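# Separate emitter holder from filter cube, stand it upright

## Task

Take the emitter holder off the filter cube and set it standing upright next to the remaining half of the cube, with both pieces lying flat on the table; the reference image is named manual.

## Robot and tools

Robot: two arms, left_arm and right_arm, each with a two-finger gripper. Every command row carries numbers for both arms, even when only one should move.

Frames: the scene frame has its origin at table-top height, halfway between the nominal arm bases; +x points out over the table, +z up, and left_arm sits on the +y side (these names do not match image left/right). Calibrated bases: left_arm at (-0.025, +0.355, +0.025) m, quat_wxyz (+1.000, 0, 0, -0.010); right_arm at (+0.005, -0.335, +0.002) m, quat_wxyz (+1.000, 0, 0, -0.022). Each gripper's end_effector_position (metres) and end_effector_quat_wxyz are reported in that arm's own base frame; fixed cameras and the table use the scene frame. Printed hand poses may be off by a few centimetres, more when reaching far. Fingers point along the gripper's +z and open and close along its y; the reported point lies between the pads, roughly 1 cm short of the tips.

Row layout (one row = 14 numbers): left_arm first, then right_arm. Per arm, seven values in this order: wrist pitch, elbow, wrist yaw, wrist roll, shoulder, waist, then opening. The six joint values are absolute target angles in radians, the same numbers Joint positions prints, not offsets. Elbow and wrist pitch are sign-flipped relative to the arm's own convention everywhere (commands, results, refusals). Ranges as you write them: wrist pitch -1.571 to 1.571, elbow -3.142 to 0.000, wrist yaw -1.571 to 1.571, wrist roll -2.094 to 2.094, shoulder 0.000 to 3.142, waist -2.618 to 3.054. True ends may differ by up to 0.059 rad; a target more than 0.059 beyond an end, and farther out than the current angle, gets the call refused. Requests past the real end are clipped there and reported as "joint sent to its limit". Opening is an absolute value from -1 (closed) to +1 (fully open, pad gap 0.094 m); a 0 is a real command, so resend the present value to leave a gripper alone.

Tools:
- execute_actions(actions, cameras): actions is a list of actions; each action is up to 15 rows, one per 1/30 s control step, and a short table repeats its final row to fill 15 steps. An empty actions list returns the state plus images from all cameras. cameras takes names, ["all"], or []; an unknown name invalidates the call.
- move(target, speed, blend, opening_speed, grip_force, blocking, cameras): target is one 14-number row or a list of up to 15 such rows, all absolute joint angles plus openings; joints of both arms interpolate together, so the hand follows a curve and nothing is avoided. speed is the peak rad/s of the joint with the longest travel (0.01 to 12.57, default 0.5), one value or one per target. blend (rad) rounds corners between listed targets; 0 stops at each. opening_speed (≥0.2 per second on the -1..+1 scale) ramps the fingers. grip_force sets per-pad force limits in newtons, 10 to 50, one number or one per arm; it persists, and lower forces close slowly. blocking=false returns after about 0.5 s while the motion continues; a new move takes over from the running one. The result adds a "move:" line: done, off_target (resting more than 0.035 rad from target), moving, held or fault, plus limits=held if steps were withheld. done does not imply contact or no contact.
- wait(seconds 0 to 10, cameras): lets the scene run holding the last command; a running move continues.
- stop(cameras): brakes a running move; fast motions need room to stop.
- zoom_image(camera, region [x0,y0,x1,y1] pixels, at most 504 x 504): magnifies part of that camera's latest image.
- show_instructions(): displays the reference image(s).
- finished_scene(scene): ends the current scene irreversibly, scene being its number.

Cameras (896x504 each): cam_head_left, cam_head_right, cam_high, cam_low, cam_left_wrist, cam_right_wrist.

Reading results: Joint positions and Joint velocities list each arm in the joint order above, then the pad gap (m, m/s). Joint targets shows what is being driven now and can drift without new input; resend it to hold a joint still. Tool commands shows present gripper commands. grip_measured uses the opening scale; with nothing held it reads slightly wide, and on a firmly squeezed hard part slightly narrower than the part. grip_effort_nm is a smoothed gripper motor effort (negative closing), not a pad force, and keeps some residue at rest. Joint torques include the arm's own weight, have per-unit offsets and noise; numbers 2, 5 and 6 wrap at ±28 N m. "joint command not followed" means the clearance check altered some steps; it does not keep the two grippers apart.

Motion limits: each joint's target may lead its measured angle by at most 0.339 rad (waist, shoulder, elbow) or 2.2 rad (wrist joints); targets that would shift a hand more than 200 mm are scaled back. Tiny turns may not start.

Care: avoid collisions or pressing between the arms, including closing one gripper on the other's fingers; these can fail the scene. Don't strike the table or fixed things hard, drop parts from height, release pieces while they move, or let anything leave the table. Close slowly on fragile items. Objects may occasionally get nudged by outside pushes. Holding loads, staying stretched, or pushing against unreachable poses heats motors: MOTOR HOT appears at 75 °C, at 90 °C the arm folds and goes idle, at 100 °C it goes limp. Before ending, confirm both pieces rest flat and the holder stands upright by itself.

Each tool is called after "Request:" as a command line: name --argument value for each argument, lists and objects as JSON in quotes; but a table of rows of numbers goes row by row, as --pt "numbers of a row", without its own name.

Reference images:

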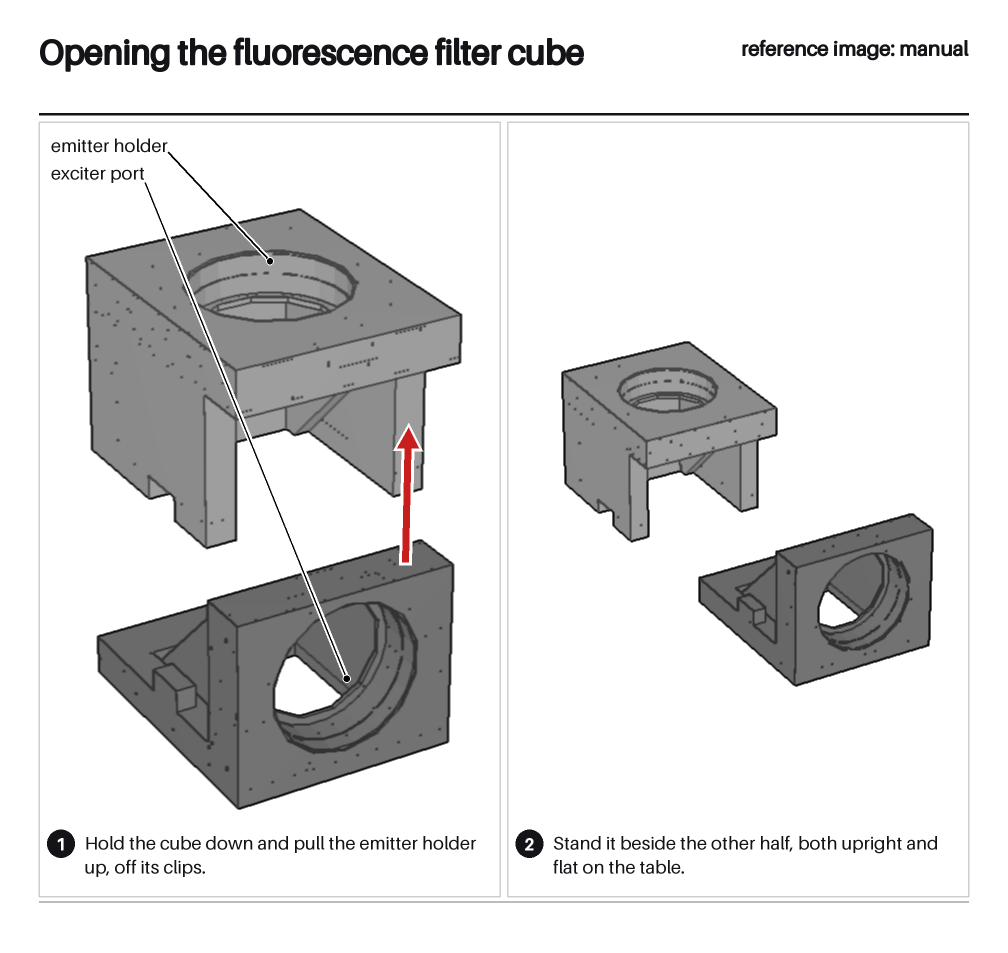

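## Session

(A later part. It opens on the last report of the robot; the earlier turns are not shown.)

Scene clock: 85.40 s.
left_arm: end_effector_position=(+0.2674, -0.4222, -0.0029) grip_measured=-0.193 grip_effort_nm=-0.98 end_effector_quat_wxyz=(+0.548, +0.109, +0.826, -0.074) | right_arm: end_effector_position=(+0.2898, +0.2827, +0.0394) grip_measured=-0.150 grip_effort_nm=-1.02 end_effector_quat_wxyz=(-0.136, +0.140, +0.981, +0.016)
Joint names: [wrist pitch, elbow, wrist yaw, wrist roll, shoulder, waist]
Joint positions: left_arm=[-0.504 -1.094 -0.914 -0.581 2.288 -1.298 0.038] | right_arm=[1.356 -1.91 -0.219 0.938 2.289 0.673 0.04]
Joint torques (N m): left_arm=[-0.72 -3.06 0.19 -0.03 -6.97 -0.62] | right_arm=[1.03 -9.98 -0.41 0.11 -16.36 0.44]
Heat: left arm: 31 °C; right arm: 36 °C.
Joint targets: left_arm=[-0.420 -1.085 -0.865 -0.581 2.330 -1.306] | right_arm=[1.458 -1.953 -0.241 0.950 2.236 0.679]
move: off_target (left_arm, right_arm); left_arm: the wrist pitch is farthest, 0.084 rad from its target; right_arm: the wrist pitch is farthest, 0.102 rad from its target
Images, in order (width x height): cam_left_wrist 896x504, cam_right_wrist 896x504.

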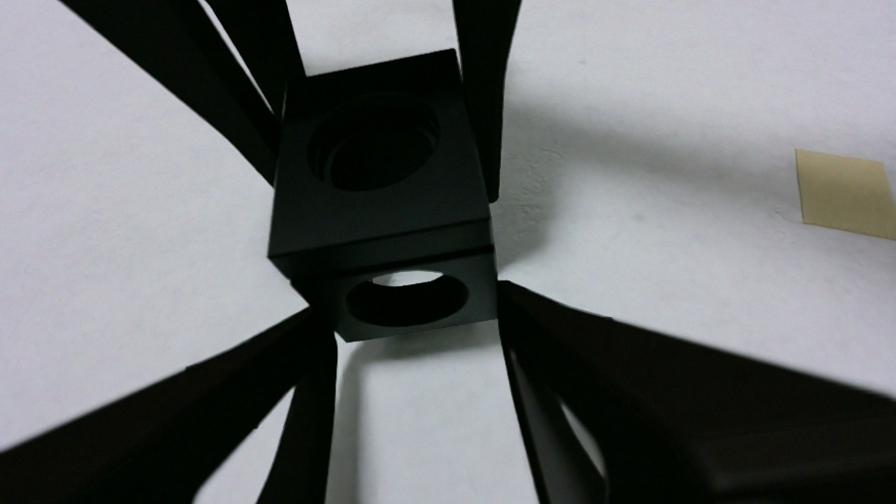

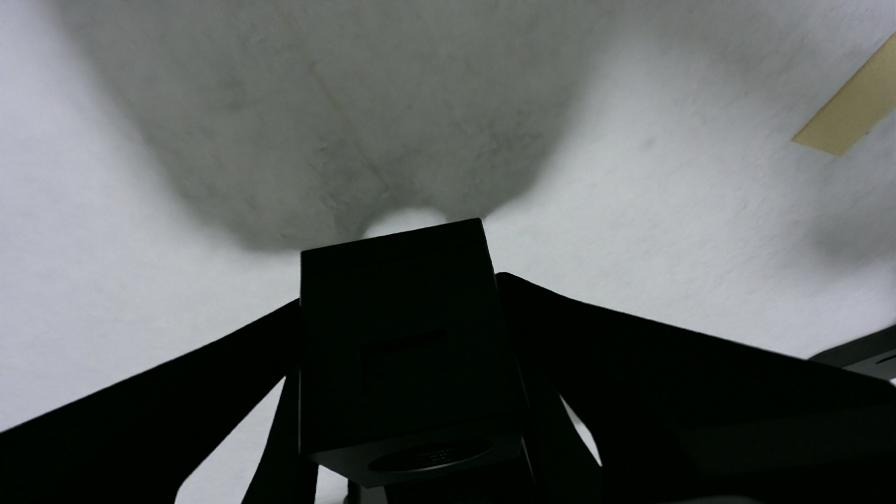

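Request:
move --target '[-0.25,-1.06,-0.8648,-0.581,2.42,-1.3066,-0.3,1.54,-2.05,-0.241,0.95,2.2,0.679,-0.35]' --speed 0.1 --cameras '["cam_left_wrist","cam_right_wrist"]'

Scene clock: 87.80 s.
left_arm: end_effector_position=(+0.2671, -0.4143, -0.0164) grip_measured=-0.194 grip_effort_nm=-0.98 end_effector_quat_wxyz=(+0.547, +0.107, +0.829, -0.050) | right_arm: end_effector_position=(+0.2847, +0.2847, +0.0831) grip_measured=-0.151 grip_effort_nm=-1.02 end_effector_quat_wxyz=(-0.137, +0.137, +0.981, +0.023)
Joint names: [wrist pitch, elbow, wrist yaw, wrist roll, shoulder, waist]
Joint positions: left_arm=[-0.473 -1.103 -0.944 -0.604 2.32 -1.301 0.038] | right_arm=[1.497 -2.024 -0.232 0.94 2.255 0.68 0.04]
Joint torques (N m): left_arm=[0.78 -0.43 0.46 0.23 -2.96 -0.4] | right_arm=[0.42 -8.18 -0.26 0.09 -16.32 -0.06]
Heat: left arm: 30 °C; right arm: 36 °C.
Joint targets: left_arm=[-0.250 -1.060 -0.865 -0.581 2.420 -1.307] | right_arm=[1.540 -2.050 -0.241 0.950 2.200 0.679]
move: off_target (left_arm, right_arm); left_arm: the wrist pitch is farthest, 0.223 rad from its target; right_arm: the shoulder is farthest, 0.055 rad from its target
Images, in order (width x height): cam_left_wrist 896x504, cam_right_wrist 896x504.

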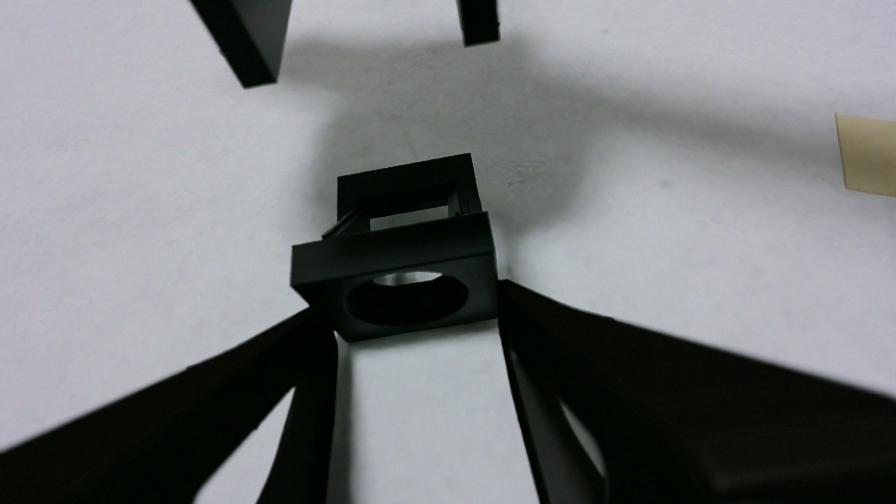

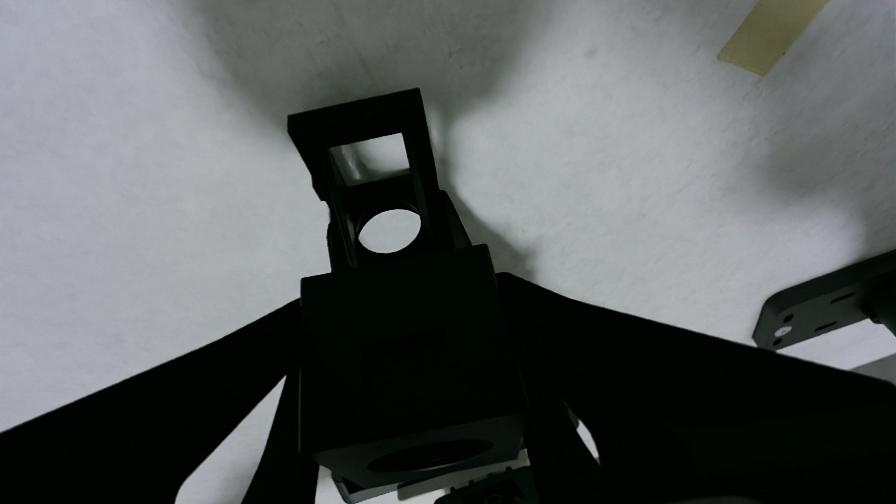

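Request:
move --pt "-0.46 -1.095 -0.92 -0.6 2.29 -1.3 -0.3 1.54 -2.05 -0.241 0.95 2.2 0.63 -0.35" --pt "-0.46 -1.095 -0.92 -0.6 2.29 -1.3 0.5 1.49 -1.98 -0.241 0.95 2.23 0.37 -0.35" --pt "-0.46 -1.095 -0.92 -0.6 2.29 -1.3 0.5 1.31 -1.84 -0.241 0.95 2.258 0.37 -0.35" --speed '[0.2,0.4,0.2]' --opening_speed 0.6 --cameras '["cam_left_wrist","cam_right_wrist","cam_low"]'

Scene clock: 94.87 s.
left_arm: end_effector_position=(+0.2679, -0.4164, -0.0113) grip_measured=+0.498 grip_effort_nm=0.14 end_effector_quat_wxyz=(+0.551, +0.100, +0.827, -0.058) | right_arm: end_effector_position=(+0.3613, +0.1854, +0.0381) grip_measured=-0.152 grip_effort_nm=-1.02 end_effector_quat_wxyz=(-0.123, +0.287, +0.948, +0.055)
Joint names: [wrist pitch, elbow, wrist yaw, wrist roll, shoulder, waist]
Joint positions: left_arm=[-0.486 -1.104 -0.948 -0.606 2.314 -1.302 0.07] | right_arm=[1.293 -1.848 -0.238 0.94 2.255 0.367 0.04]
Joint torques (N m): left_arm=[-1.27 -3 -0.07 0.05 -11.69 0.14] | right_arm=[0.11 -4.85 -0.19 0.1 -11.37 0.2]
Heat: left arm: 29 °C; right arm: 35 °C.
Joint targets: left_arm=[-0.460 -1.095 -0.920 -0.600 2.290 -1.300] | right_arm=[1.310 -1.840 -0.241 0.950 2.258 0.370]
move: done
Images, in order (width x height): cam_low 896x504, cam_left_wrist 896x504, cam_right_wrist 896x504.

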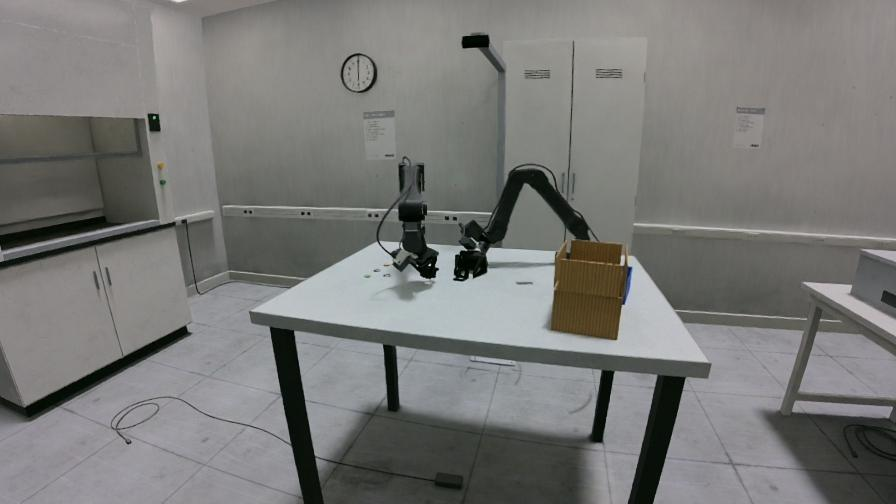

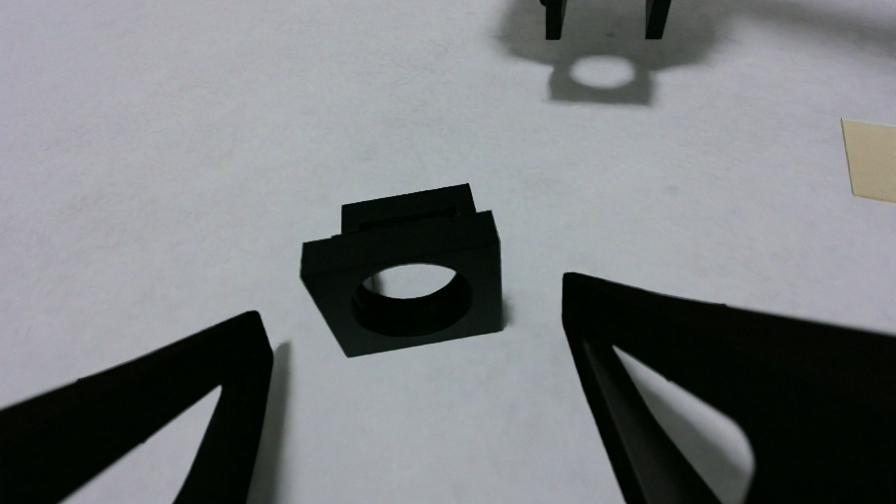

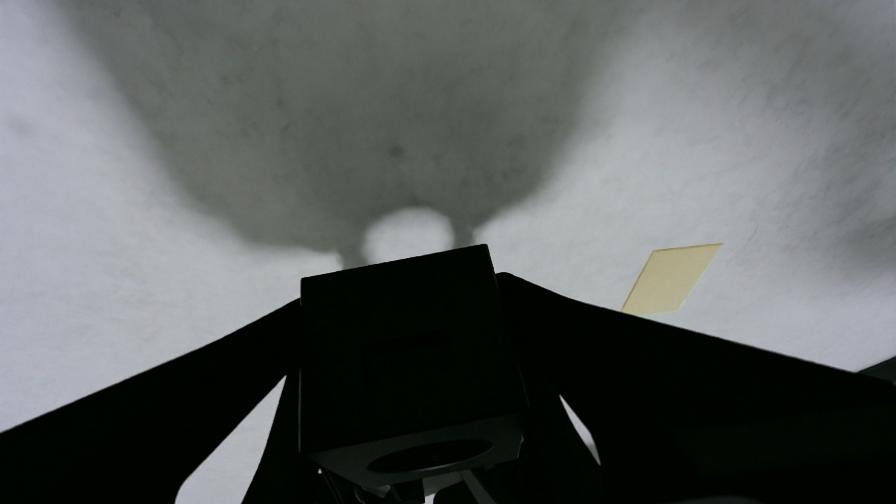

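Request:
move --pt "-0.4335 -0.9985 -0.95 -0.6 2.16 -1.378 0.7 1.292 -1.815 -0.241 0.95 2.276 0.37 -0.35" --speed 0.15 --cameras '["cam_left_wrist","cam_right_wrist"]'

Scene clock: 96.63 s.
left_arm: end_effector_position=(+0.2326, -0.4146, +0.0072) grip_measured=+0.698 grip_effort_nm=0.13 end_effector_quat_wxyz=(+0.542, +0.139, +0.825, -0.072) | right_arm: end_effector_position=(+0.3590, +0.1845, +0.0323) grip_measured=-0.152 grip_effort_nm=-1.02 end_effector_quat_wxyz=(-0.125, +0.288, +0.948, +0.053)
Joint names: [wrist pitch, elbow, wrist yaw, wrist roll, shoulder, waist]
Joint positions: left_arm=[-0.448 -1.008 -0.936 -0.602 2.199 -1.372 0.08] | right_arm=[1.275 -1.824 -0.238 0.94 2.255 0.367 0.04]
Joint torques (N m): left_arm=[-1.35 -2.88 -0.48 0.01 -12.19 -0.46] | right_arm=[0.13 -4.77 -0.17 0.08 -9.89 0.21]
Heat: left arm: 29 °C; right arm: 34 °C.
Joint targets: left_arm=[-0.433 -0.998 -0.950 -0.600 2.160 -1.378] | right_arm=[1.292 -1.815 -0.241 0.950 2.276 0.370]
move: off_target (left_arm); left_arm: the shoulder is farthest, 0.039 rad from its target
Images, in order (width x height): cam_left_wrist 896x504, cam_right_wrist 896x504.

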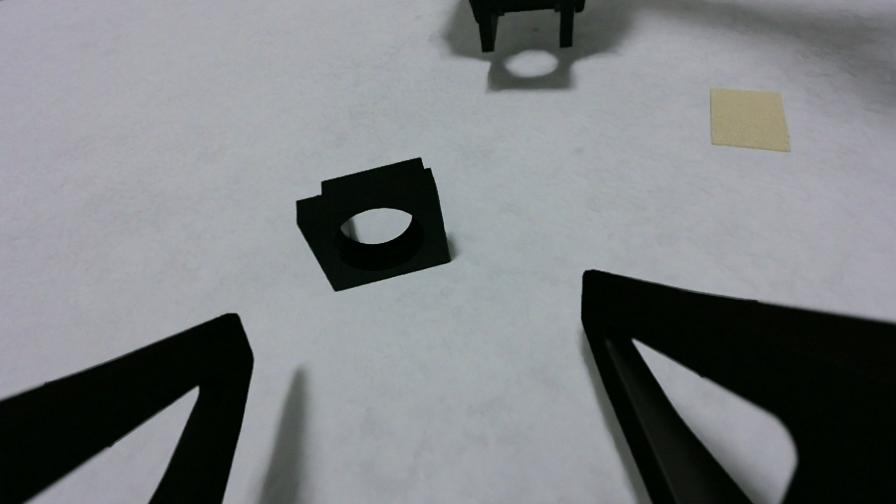

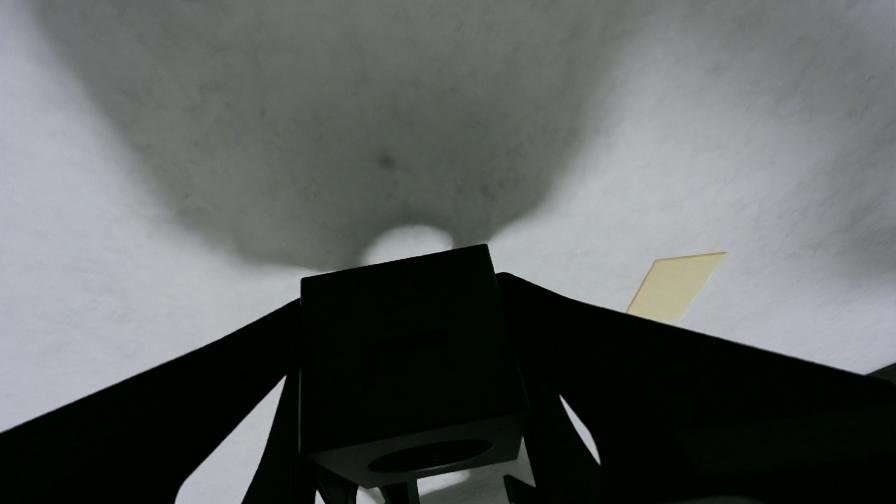

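Request:
move --target '[-0.4335,-0.9985,-0.95,-0.6,2.16,-1.378,0.7,1.292,-1.815,-0.241,0.95,2.315,0.37,-0.35]' --speed 0.05 --cameras '["cam_left_wrist","cam_right_wrist"]'

Scene clock: 97.97 s.
left_arm: end_effector_position=(+0.2326, -0.4146, +0.0071) grip_measured=+0.698 grip_effort_nm=0.13 end_effector_quat_wxyz=(+0.542, +0.139, +0.825, -0.072) | right_arm: end_effector_position=(+0.3558, +0.1834, +0.0174) grip_measured=-0.152 grip_effort_nm=-1.02 end_effector_quat_wxyz=(-0.140, +0.290, +0.946, +0.042)
Joint names: [wrist pitch, elbow, wrist yaw, wrist roll, shoulder, waist]
Joint positions: left_arm=[-0.448 -1.008 -0.936 -0.602 2.199 -1.372 0.08] | right_arm=[1.274 -1.824 -0.239 0.94 2.294 0.367 0.04]
Joint torques (N m): left_arm=[-1.37 -2.97 -0.47 0 -12.21 -0.39] | right_arm=[0.24 -4.62 -0.16 0.1 -10.09 0.24]
Heat: left arm: 28 °C; right arm: 34 °C.
Joint targets: left_arm=[-0.433 -0.998 -0.950 -0.600 2.160 -1.378] | right_arm=[1.292 -1.815 -0.241 0.950 2.315 0.370]
move: off_target (left_arm); left_arm: the shoulder is farthest, 0.039 rad from its target
Images, in order (width x height): cam_left_wrist 896x504, cam_right_wrist 896x504.

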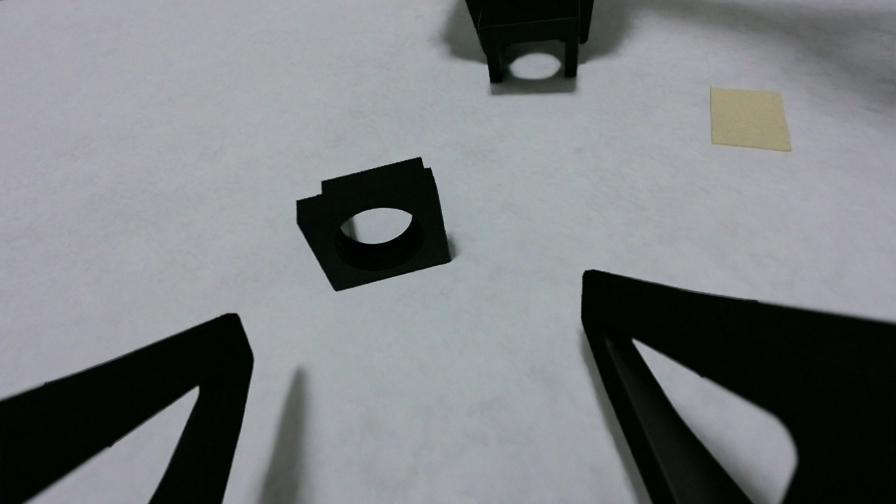

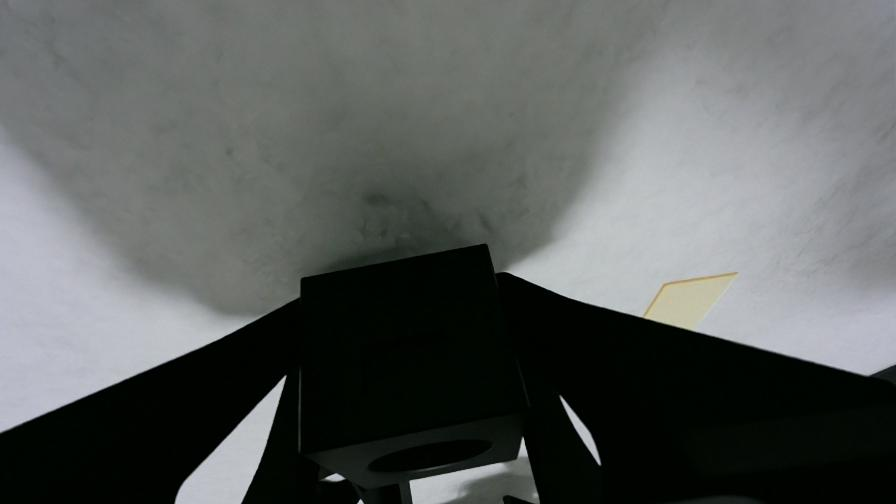

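Request:
move --target '[-0.4335,-0.9985,-0.95,-0.6,2.16,-1.378,0.7,1.27,-1.795,-0.241,0.95,2.318,0.37,-0.35]' --speed 0.05 --cameras '["cam_left_wrist","cam_right_wrist"]'

Request:
zoom_image --camera "cam_left_wrist" --region '[420, 0, 640, 124]'

Scene clock: 99.03 s.
left_arm: end_effector_position=(+0.2326, -0.4146, +0.0071) grip_measured=+0.698 grip_effort_nm=0.13 end_effector_quat_wxyz=(+0.542, +0.139, +0.825, -0.072) | right_arm: end_effector_position=(+0.3539, +0.1847, +0.0160) grip_measured=-0.152 grip_effort_nm=-1.02 end_effector_quat_wxyz=(-0.145, +0.290, +0.945, +0.045)
Joint names: [wrist pitch, elbow, wrist yaw, wrist roll, shoulder, waist]
Joint positions: left_arm=[-0.448 -1.008 -0.936 -0.602 2.199 -1.372 0.08] | right_arm=[1.269 -1.816 -0.249 0.94 2.294 0.367 0.04]
Joint torques (N m): left_arm=[-1.37 -2.96 -0.46 0 -12.14 -0.47] | right_arm=[0.06 -3.52 -0.07 0.11 -9.78 0.21]
Heat: left arm: 28 °C; right arm: 33 °C.
Joint targets: left_arm=[-0.434 -0.998 -0.950 -0.600 2.160 -1.378] | right_arm=[1.270 -1.795 -0.241 0.950 2.318 0.370]
move: off_target (left_arm); left_arm: the shoulder is farthest, 0.039 rad from its target
Images, in order (width x height): cam_left_wrist 896x504, cam_right_wrist 896x504.

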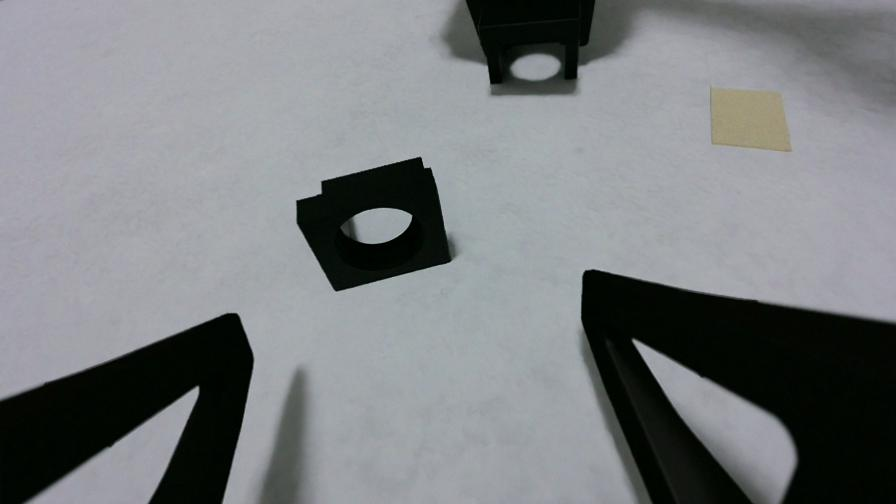

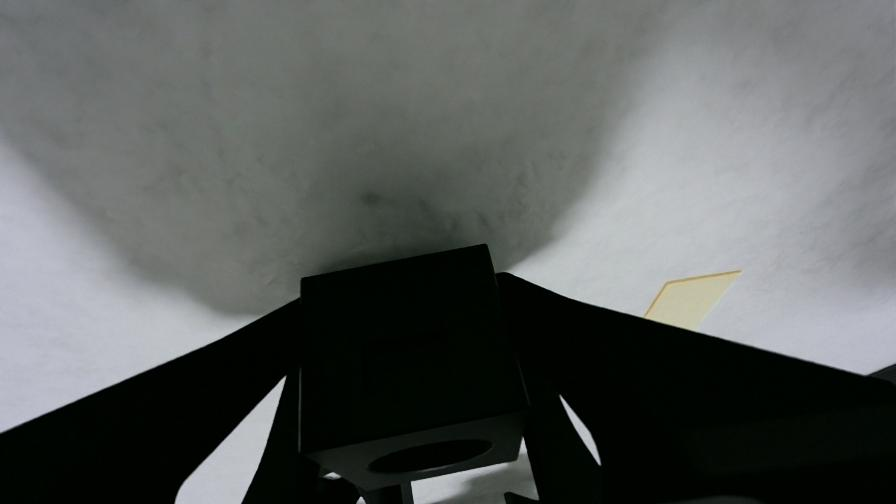

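Scaled by 2.291 from the camera's 896x504 image, which has a finer 1280x720 frame.

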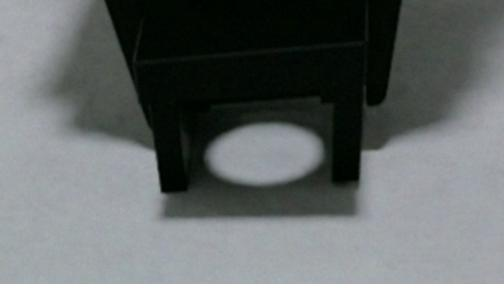

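Request:
move --pt "-0.4335 -0.9985 -0.95 -0.6 2.16 -1.378 0.7 1.26 -1.785 -0.241 0.95 2.335 0.37 -0.35" --pt "-0.4335 -0.9985 -0.95 -0.6 2.16 -1.378 0.7 1.26 -1.785 -0.241 0.95 2.335 0.37 0.2" --speed 0.05 --opening_speed 0.3 --cameras '["cam_left_wrist","cam_right_wrist"]'

Request:
zoom_image --camera "cam_left_wrist" --region '[420, 0, 640, 124]'

Scene clock: 102.30 s.
left_arm: end_effector_position=(+0.2326, -0.4146, +0.0071) grip_measured=+0.698 grip_effort_nm=0.13 end_effector_quat_wxyz=(+0.542, +0.139, +0.825, -0.072) | right_arm: end_effector_position=(+0.3490, +0.1803, +0.0153) grip_measured=+0.197 grip_effort_nm=0.17 end_effector_quat_wxyz=(-0.152, +0.292, +0.944, +0.035)
Joint names: [wrist pitch, elbow, wrist yaw, wrist roll, shoulder, waist]
Joint positions: left_arm=[-0.448 -1.008 -0.936 -0.602 2.199 -1.372 0.08] | right_arm=[1.287 -1.81 -0.242 0.94 2.294 0.364 0.056]
Joint torques (N m): left_arm=[-1.36 -2.97 -0.46 0.01 -12.15 -0.42] | right_arm=[-0.13 -3.14 -0.15 0.09 -8.42 0.4]
Heat: left arm: 28 °C; right arm: 33 °C.
Joint targets: left_arm=[-0.434 -0.998 -0.950 -0.600 2.160 -1.378] | right_arm=[1.260 -1.785 -0.241 0.950 2.335 0.370]
move: off_target (left_arm, right_arm); target 2's new numbers were sent with right_arm's shoulder 0.041 rad from that target; left_arm: the shoulder is farthest, 0.039 rad from its target; right_arm: the shoulder is farthest, 0.041 rad from its target
Images, in order (width x height): cam_left_wrist 896x504, cam_right_wrist 896x504.

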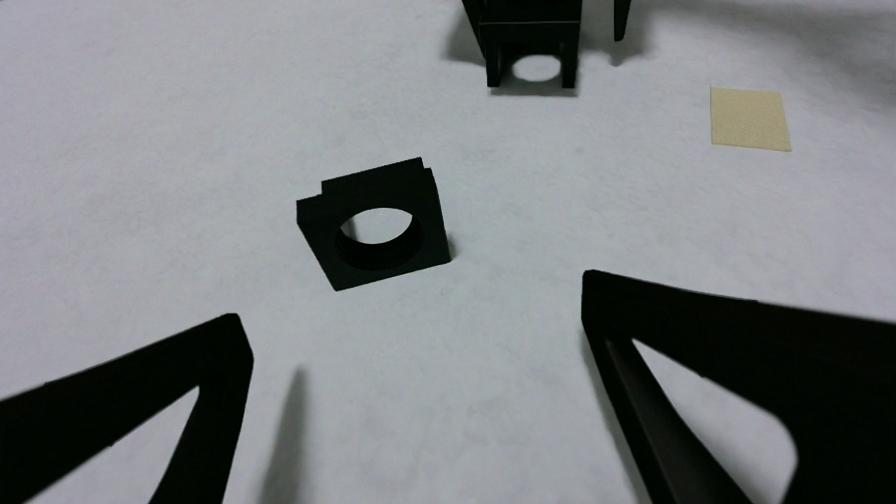

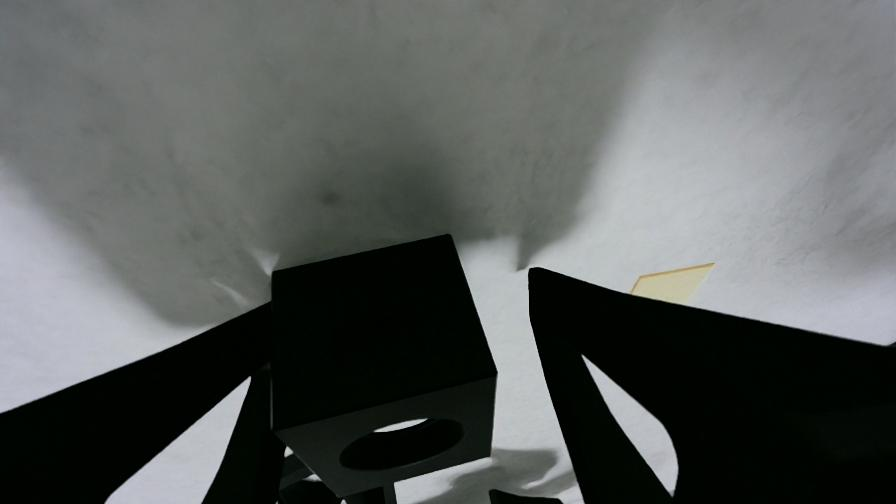

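Scaled by 2.291 from the camera's 896x504 image, which has a finer 1280x720 frame.

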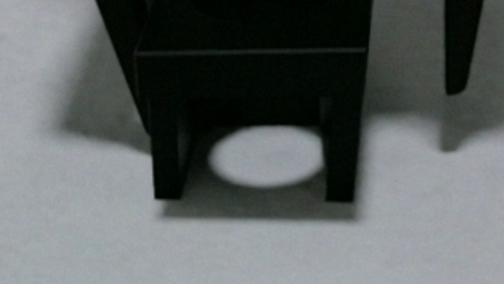

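Request:
move --pt "-0.4335 -0.9985 -0.95 -0.6 2.16 -1.378 0.7 1.275 -1.80 -0.241 0.95 2.30 0.364 0.9" --pt "-0.4335 -0.9985 -0.95 -0.6 2.12 -1.378 0.7 1.47 -2.0 -0.241 0.95 2.22 0.364 0.9" --speed '[0.1,0.25]' --opening_speed 0.4 --cameras '["cam_left_wrist","cam_right_wrist","cam_low","cam_head_left"]'

Request:
zoom_image --camera "cam_left_wrist" --region '[290, 0, 640, 300]'

Request:
zoom_image --camera "cam_low" --region '[410, 240, 510, 295]'

Scene clock: 106.27 s.
left_arm: end_effector_position=(+0.2334, -0.4183, +0.0238) grip_measured=+0.698 grip_effort_nm=0.13 end_effector_quat_wxyz=(+0.548, +0.129, +0.822, -0.087) | right_arm: end_effector_position=(+0.3632, +0.1842, +0.0704) grip_measured=+0.897 grip_effort_nm=0.14 end_effector_quat_wxyz=(-0.129, +0.291, +0.946, +0.054)
Joint names: [wrist pitch, elbow, wrist yaw, wrist roll, shoulder, waist]
Joint positions: left_arm=[-0.446 -1.008 -0.936 -0.602 2.16 -1.372 0.08] | right_arm=[1.434 -1.98 -0.243 0.94 2.258 0.36 0.089]
Joint torques (N m): left_arm=[-1.42 -3.07 -0.45 0 -12.14 -0.44] | right_arm=[0.3 -7.58 -0.14 0.08 -14.97 0.25]
Heat: left arm: 28 °C; right arm: 32 °C.
Joint targets: left_arm=[-0.434 -0.998 -0.950 -0.600 2.120 -1.378] | right_arm=[1.470 -2.000 -0.241 0.950 2.220 0.364]
move: off_target (left_arm, right_arm); left_arm: the shoulder is farthest, 0.040 rad from its target; right_arm: the shoulder is farthest, 0.038 rad from its target
Images, in order (width x height): cam_head_left 896x504, cam_low 896x504, cam_left_wrist 896x504, cam_right_wrist 896x504.

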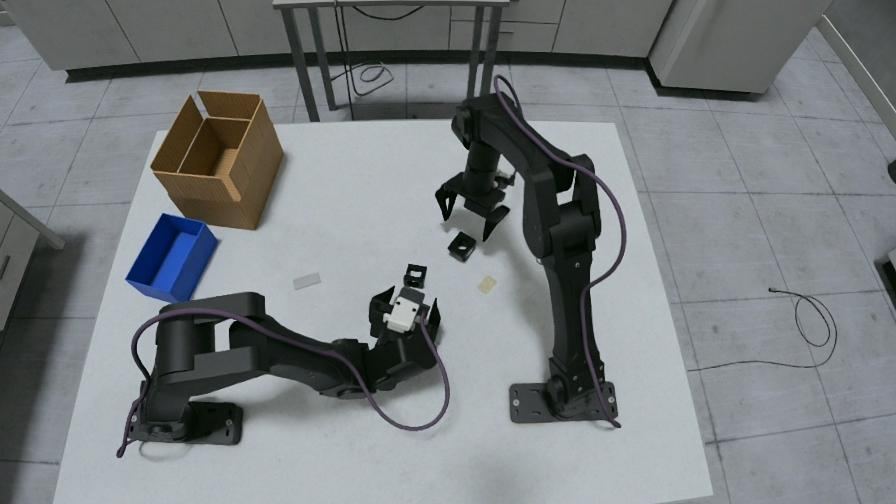

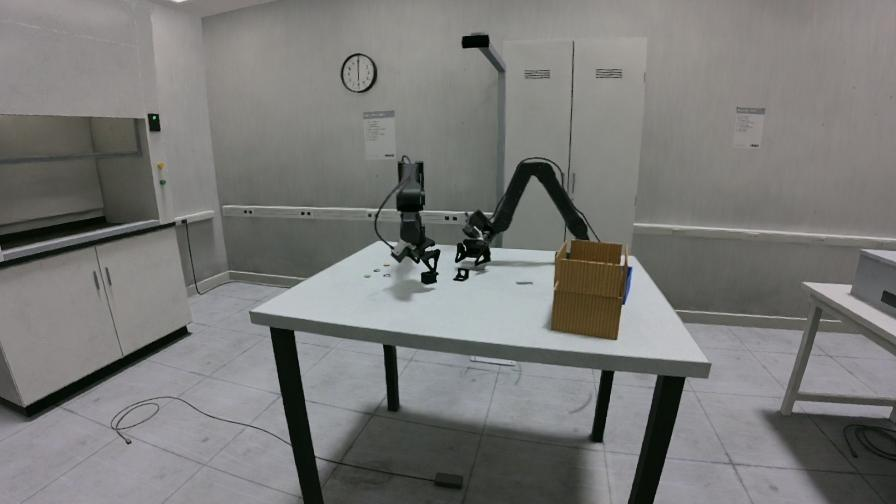

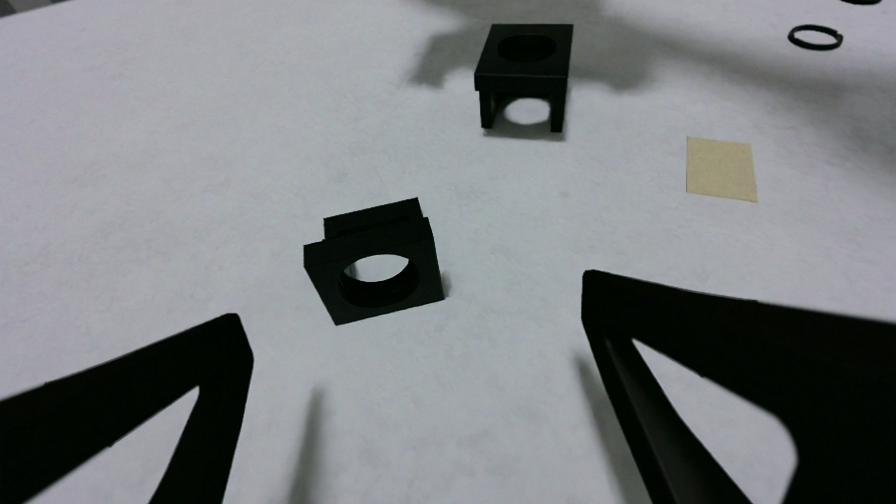

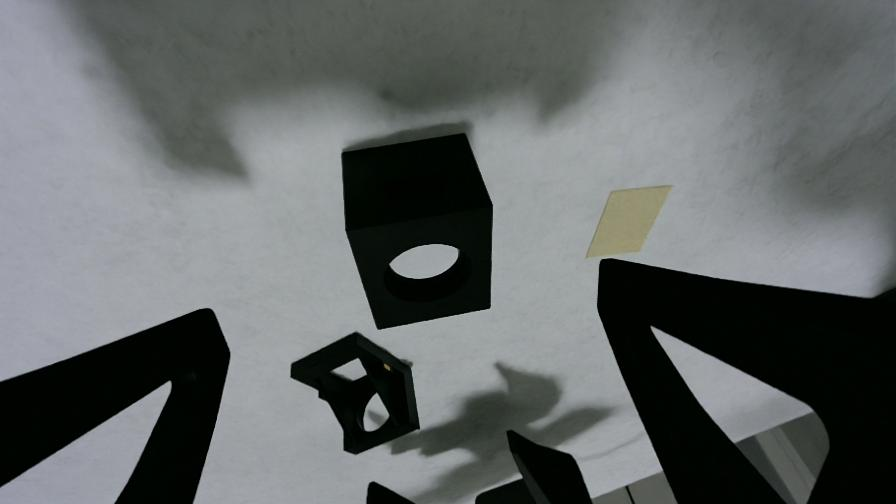

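Scaled by 1.440 from the camera's 896x504 image, which has a finer 1280x720 frame.

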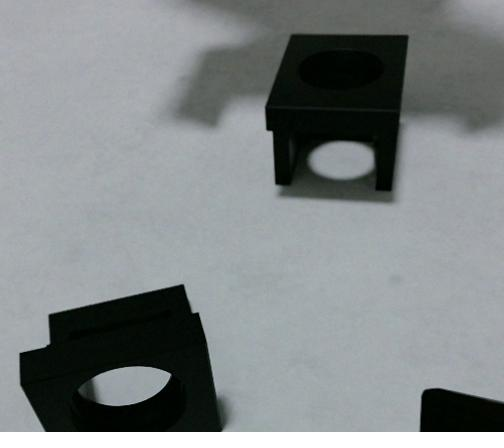

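Scaled by 5.040 from the camera's 896x504 image, which has a finer 1280x720 frame.

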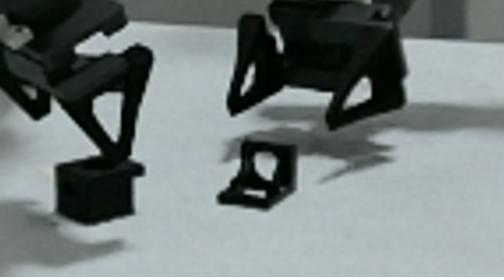

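Both upright and free.

Request:
finished_scene --scene 1

The scene is finished: the task was done.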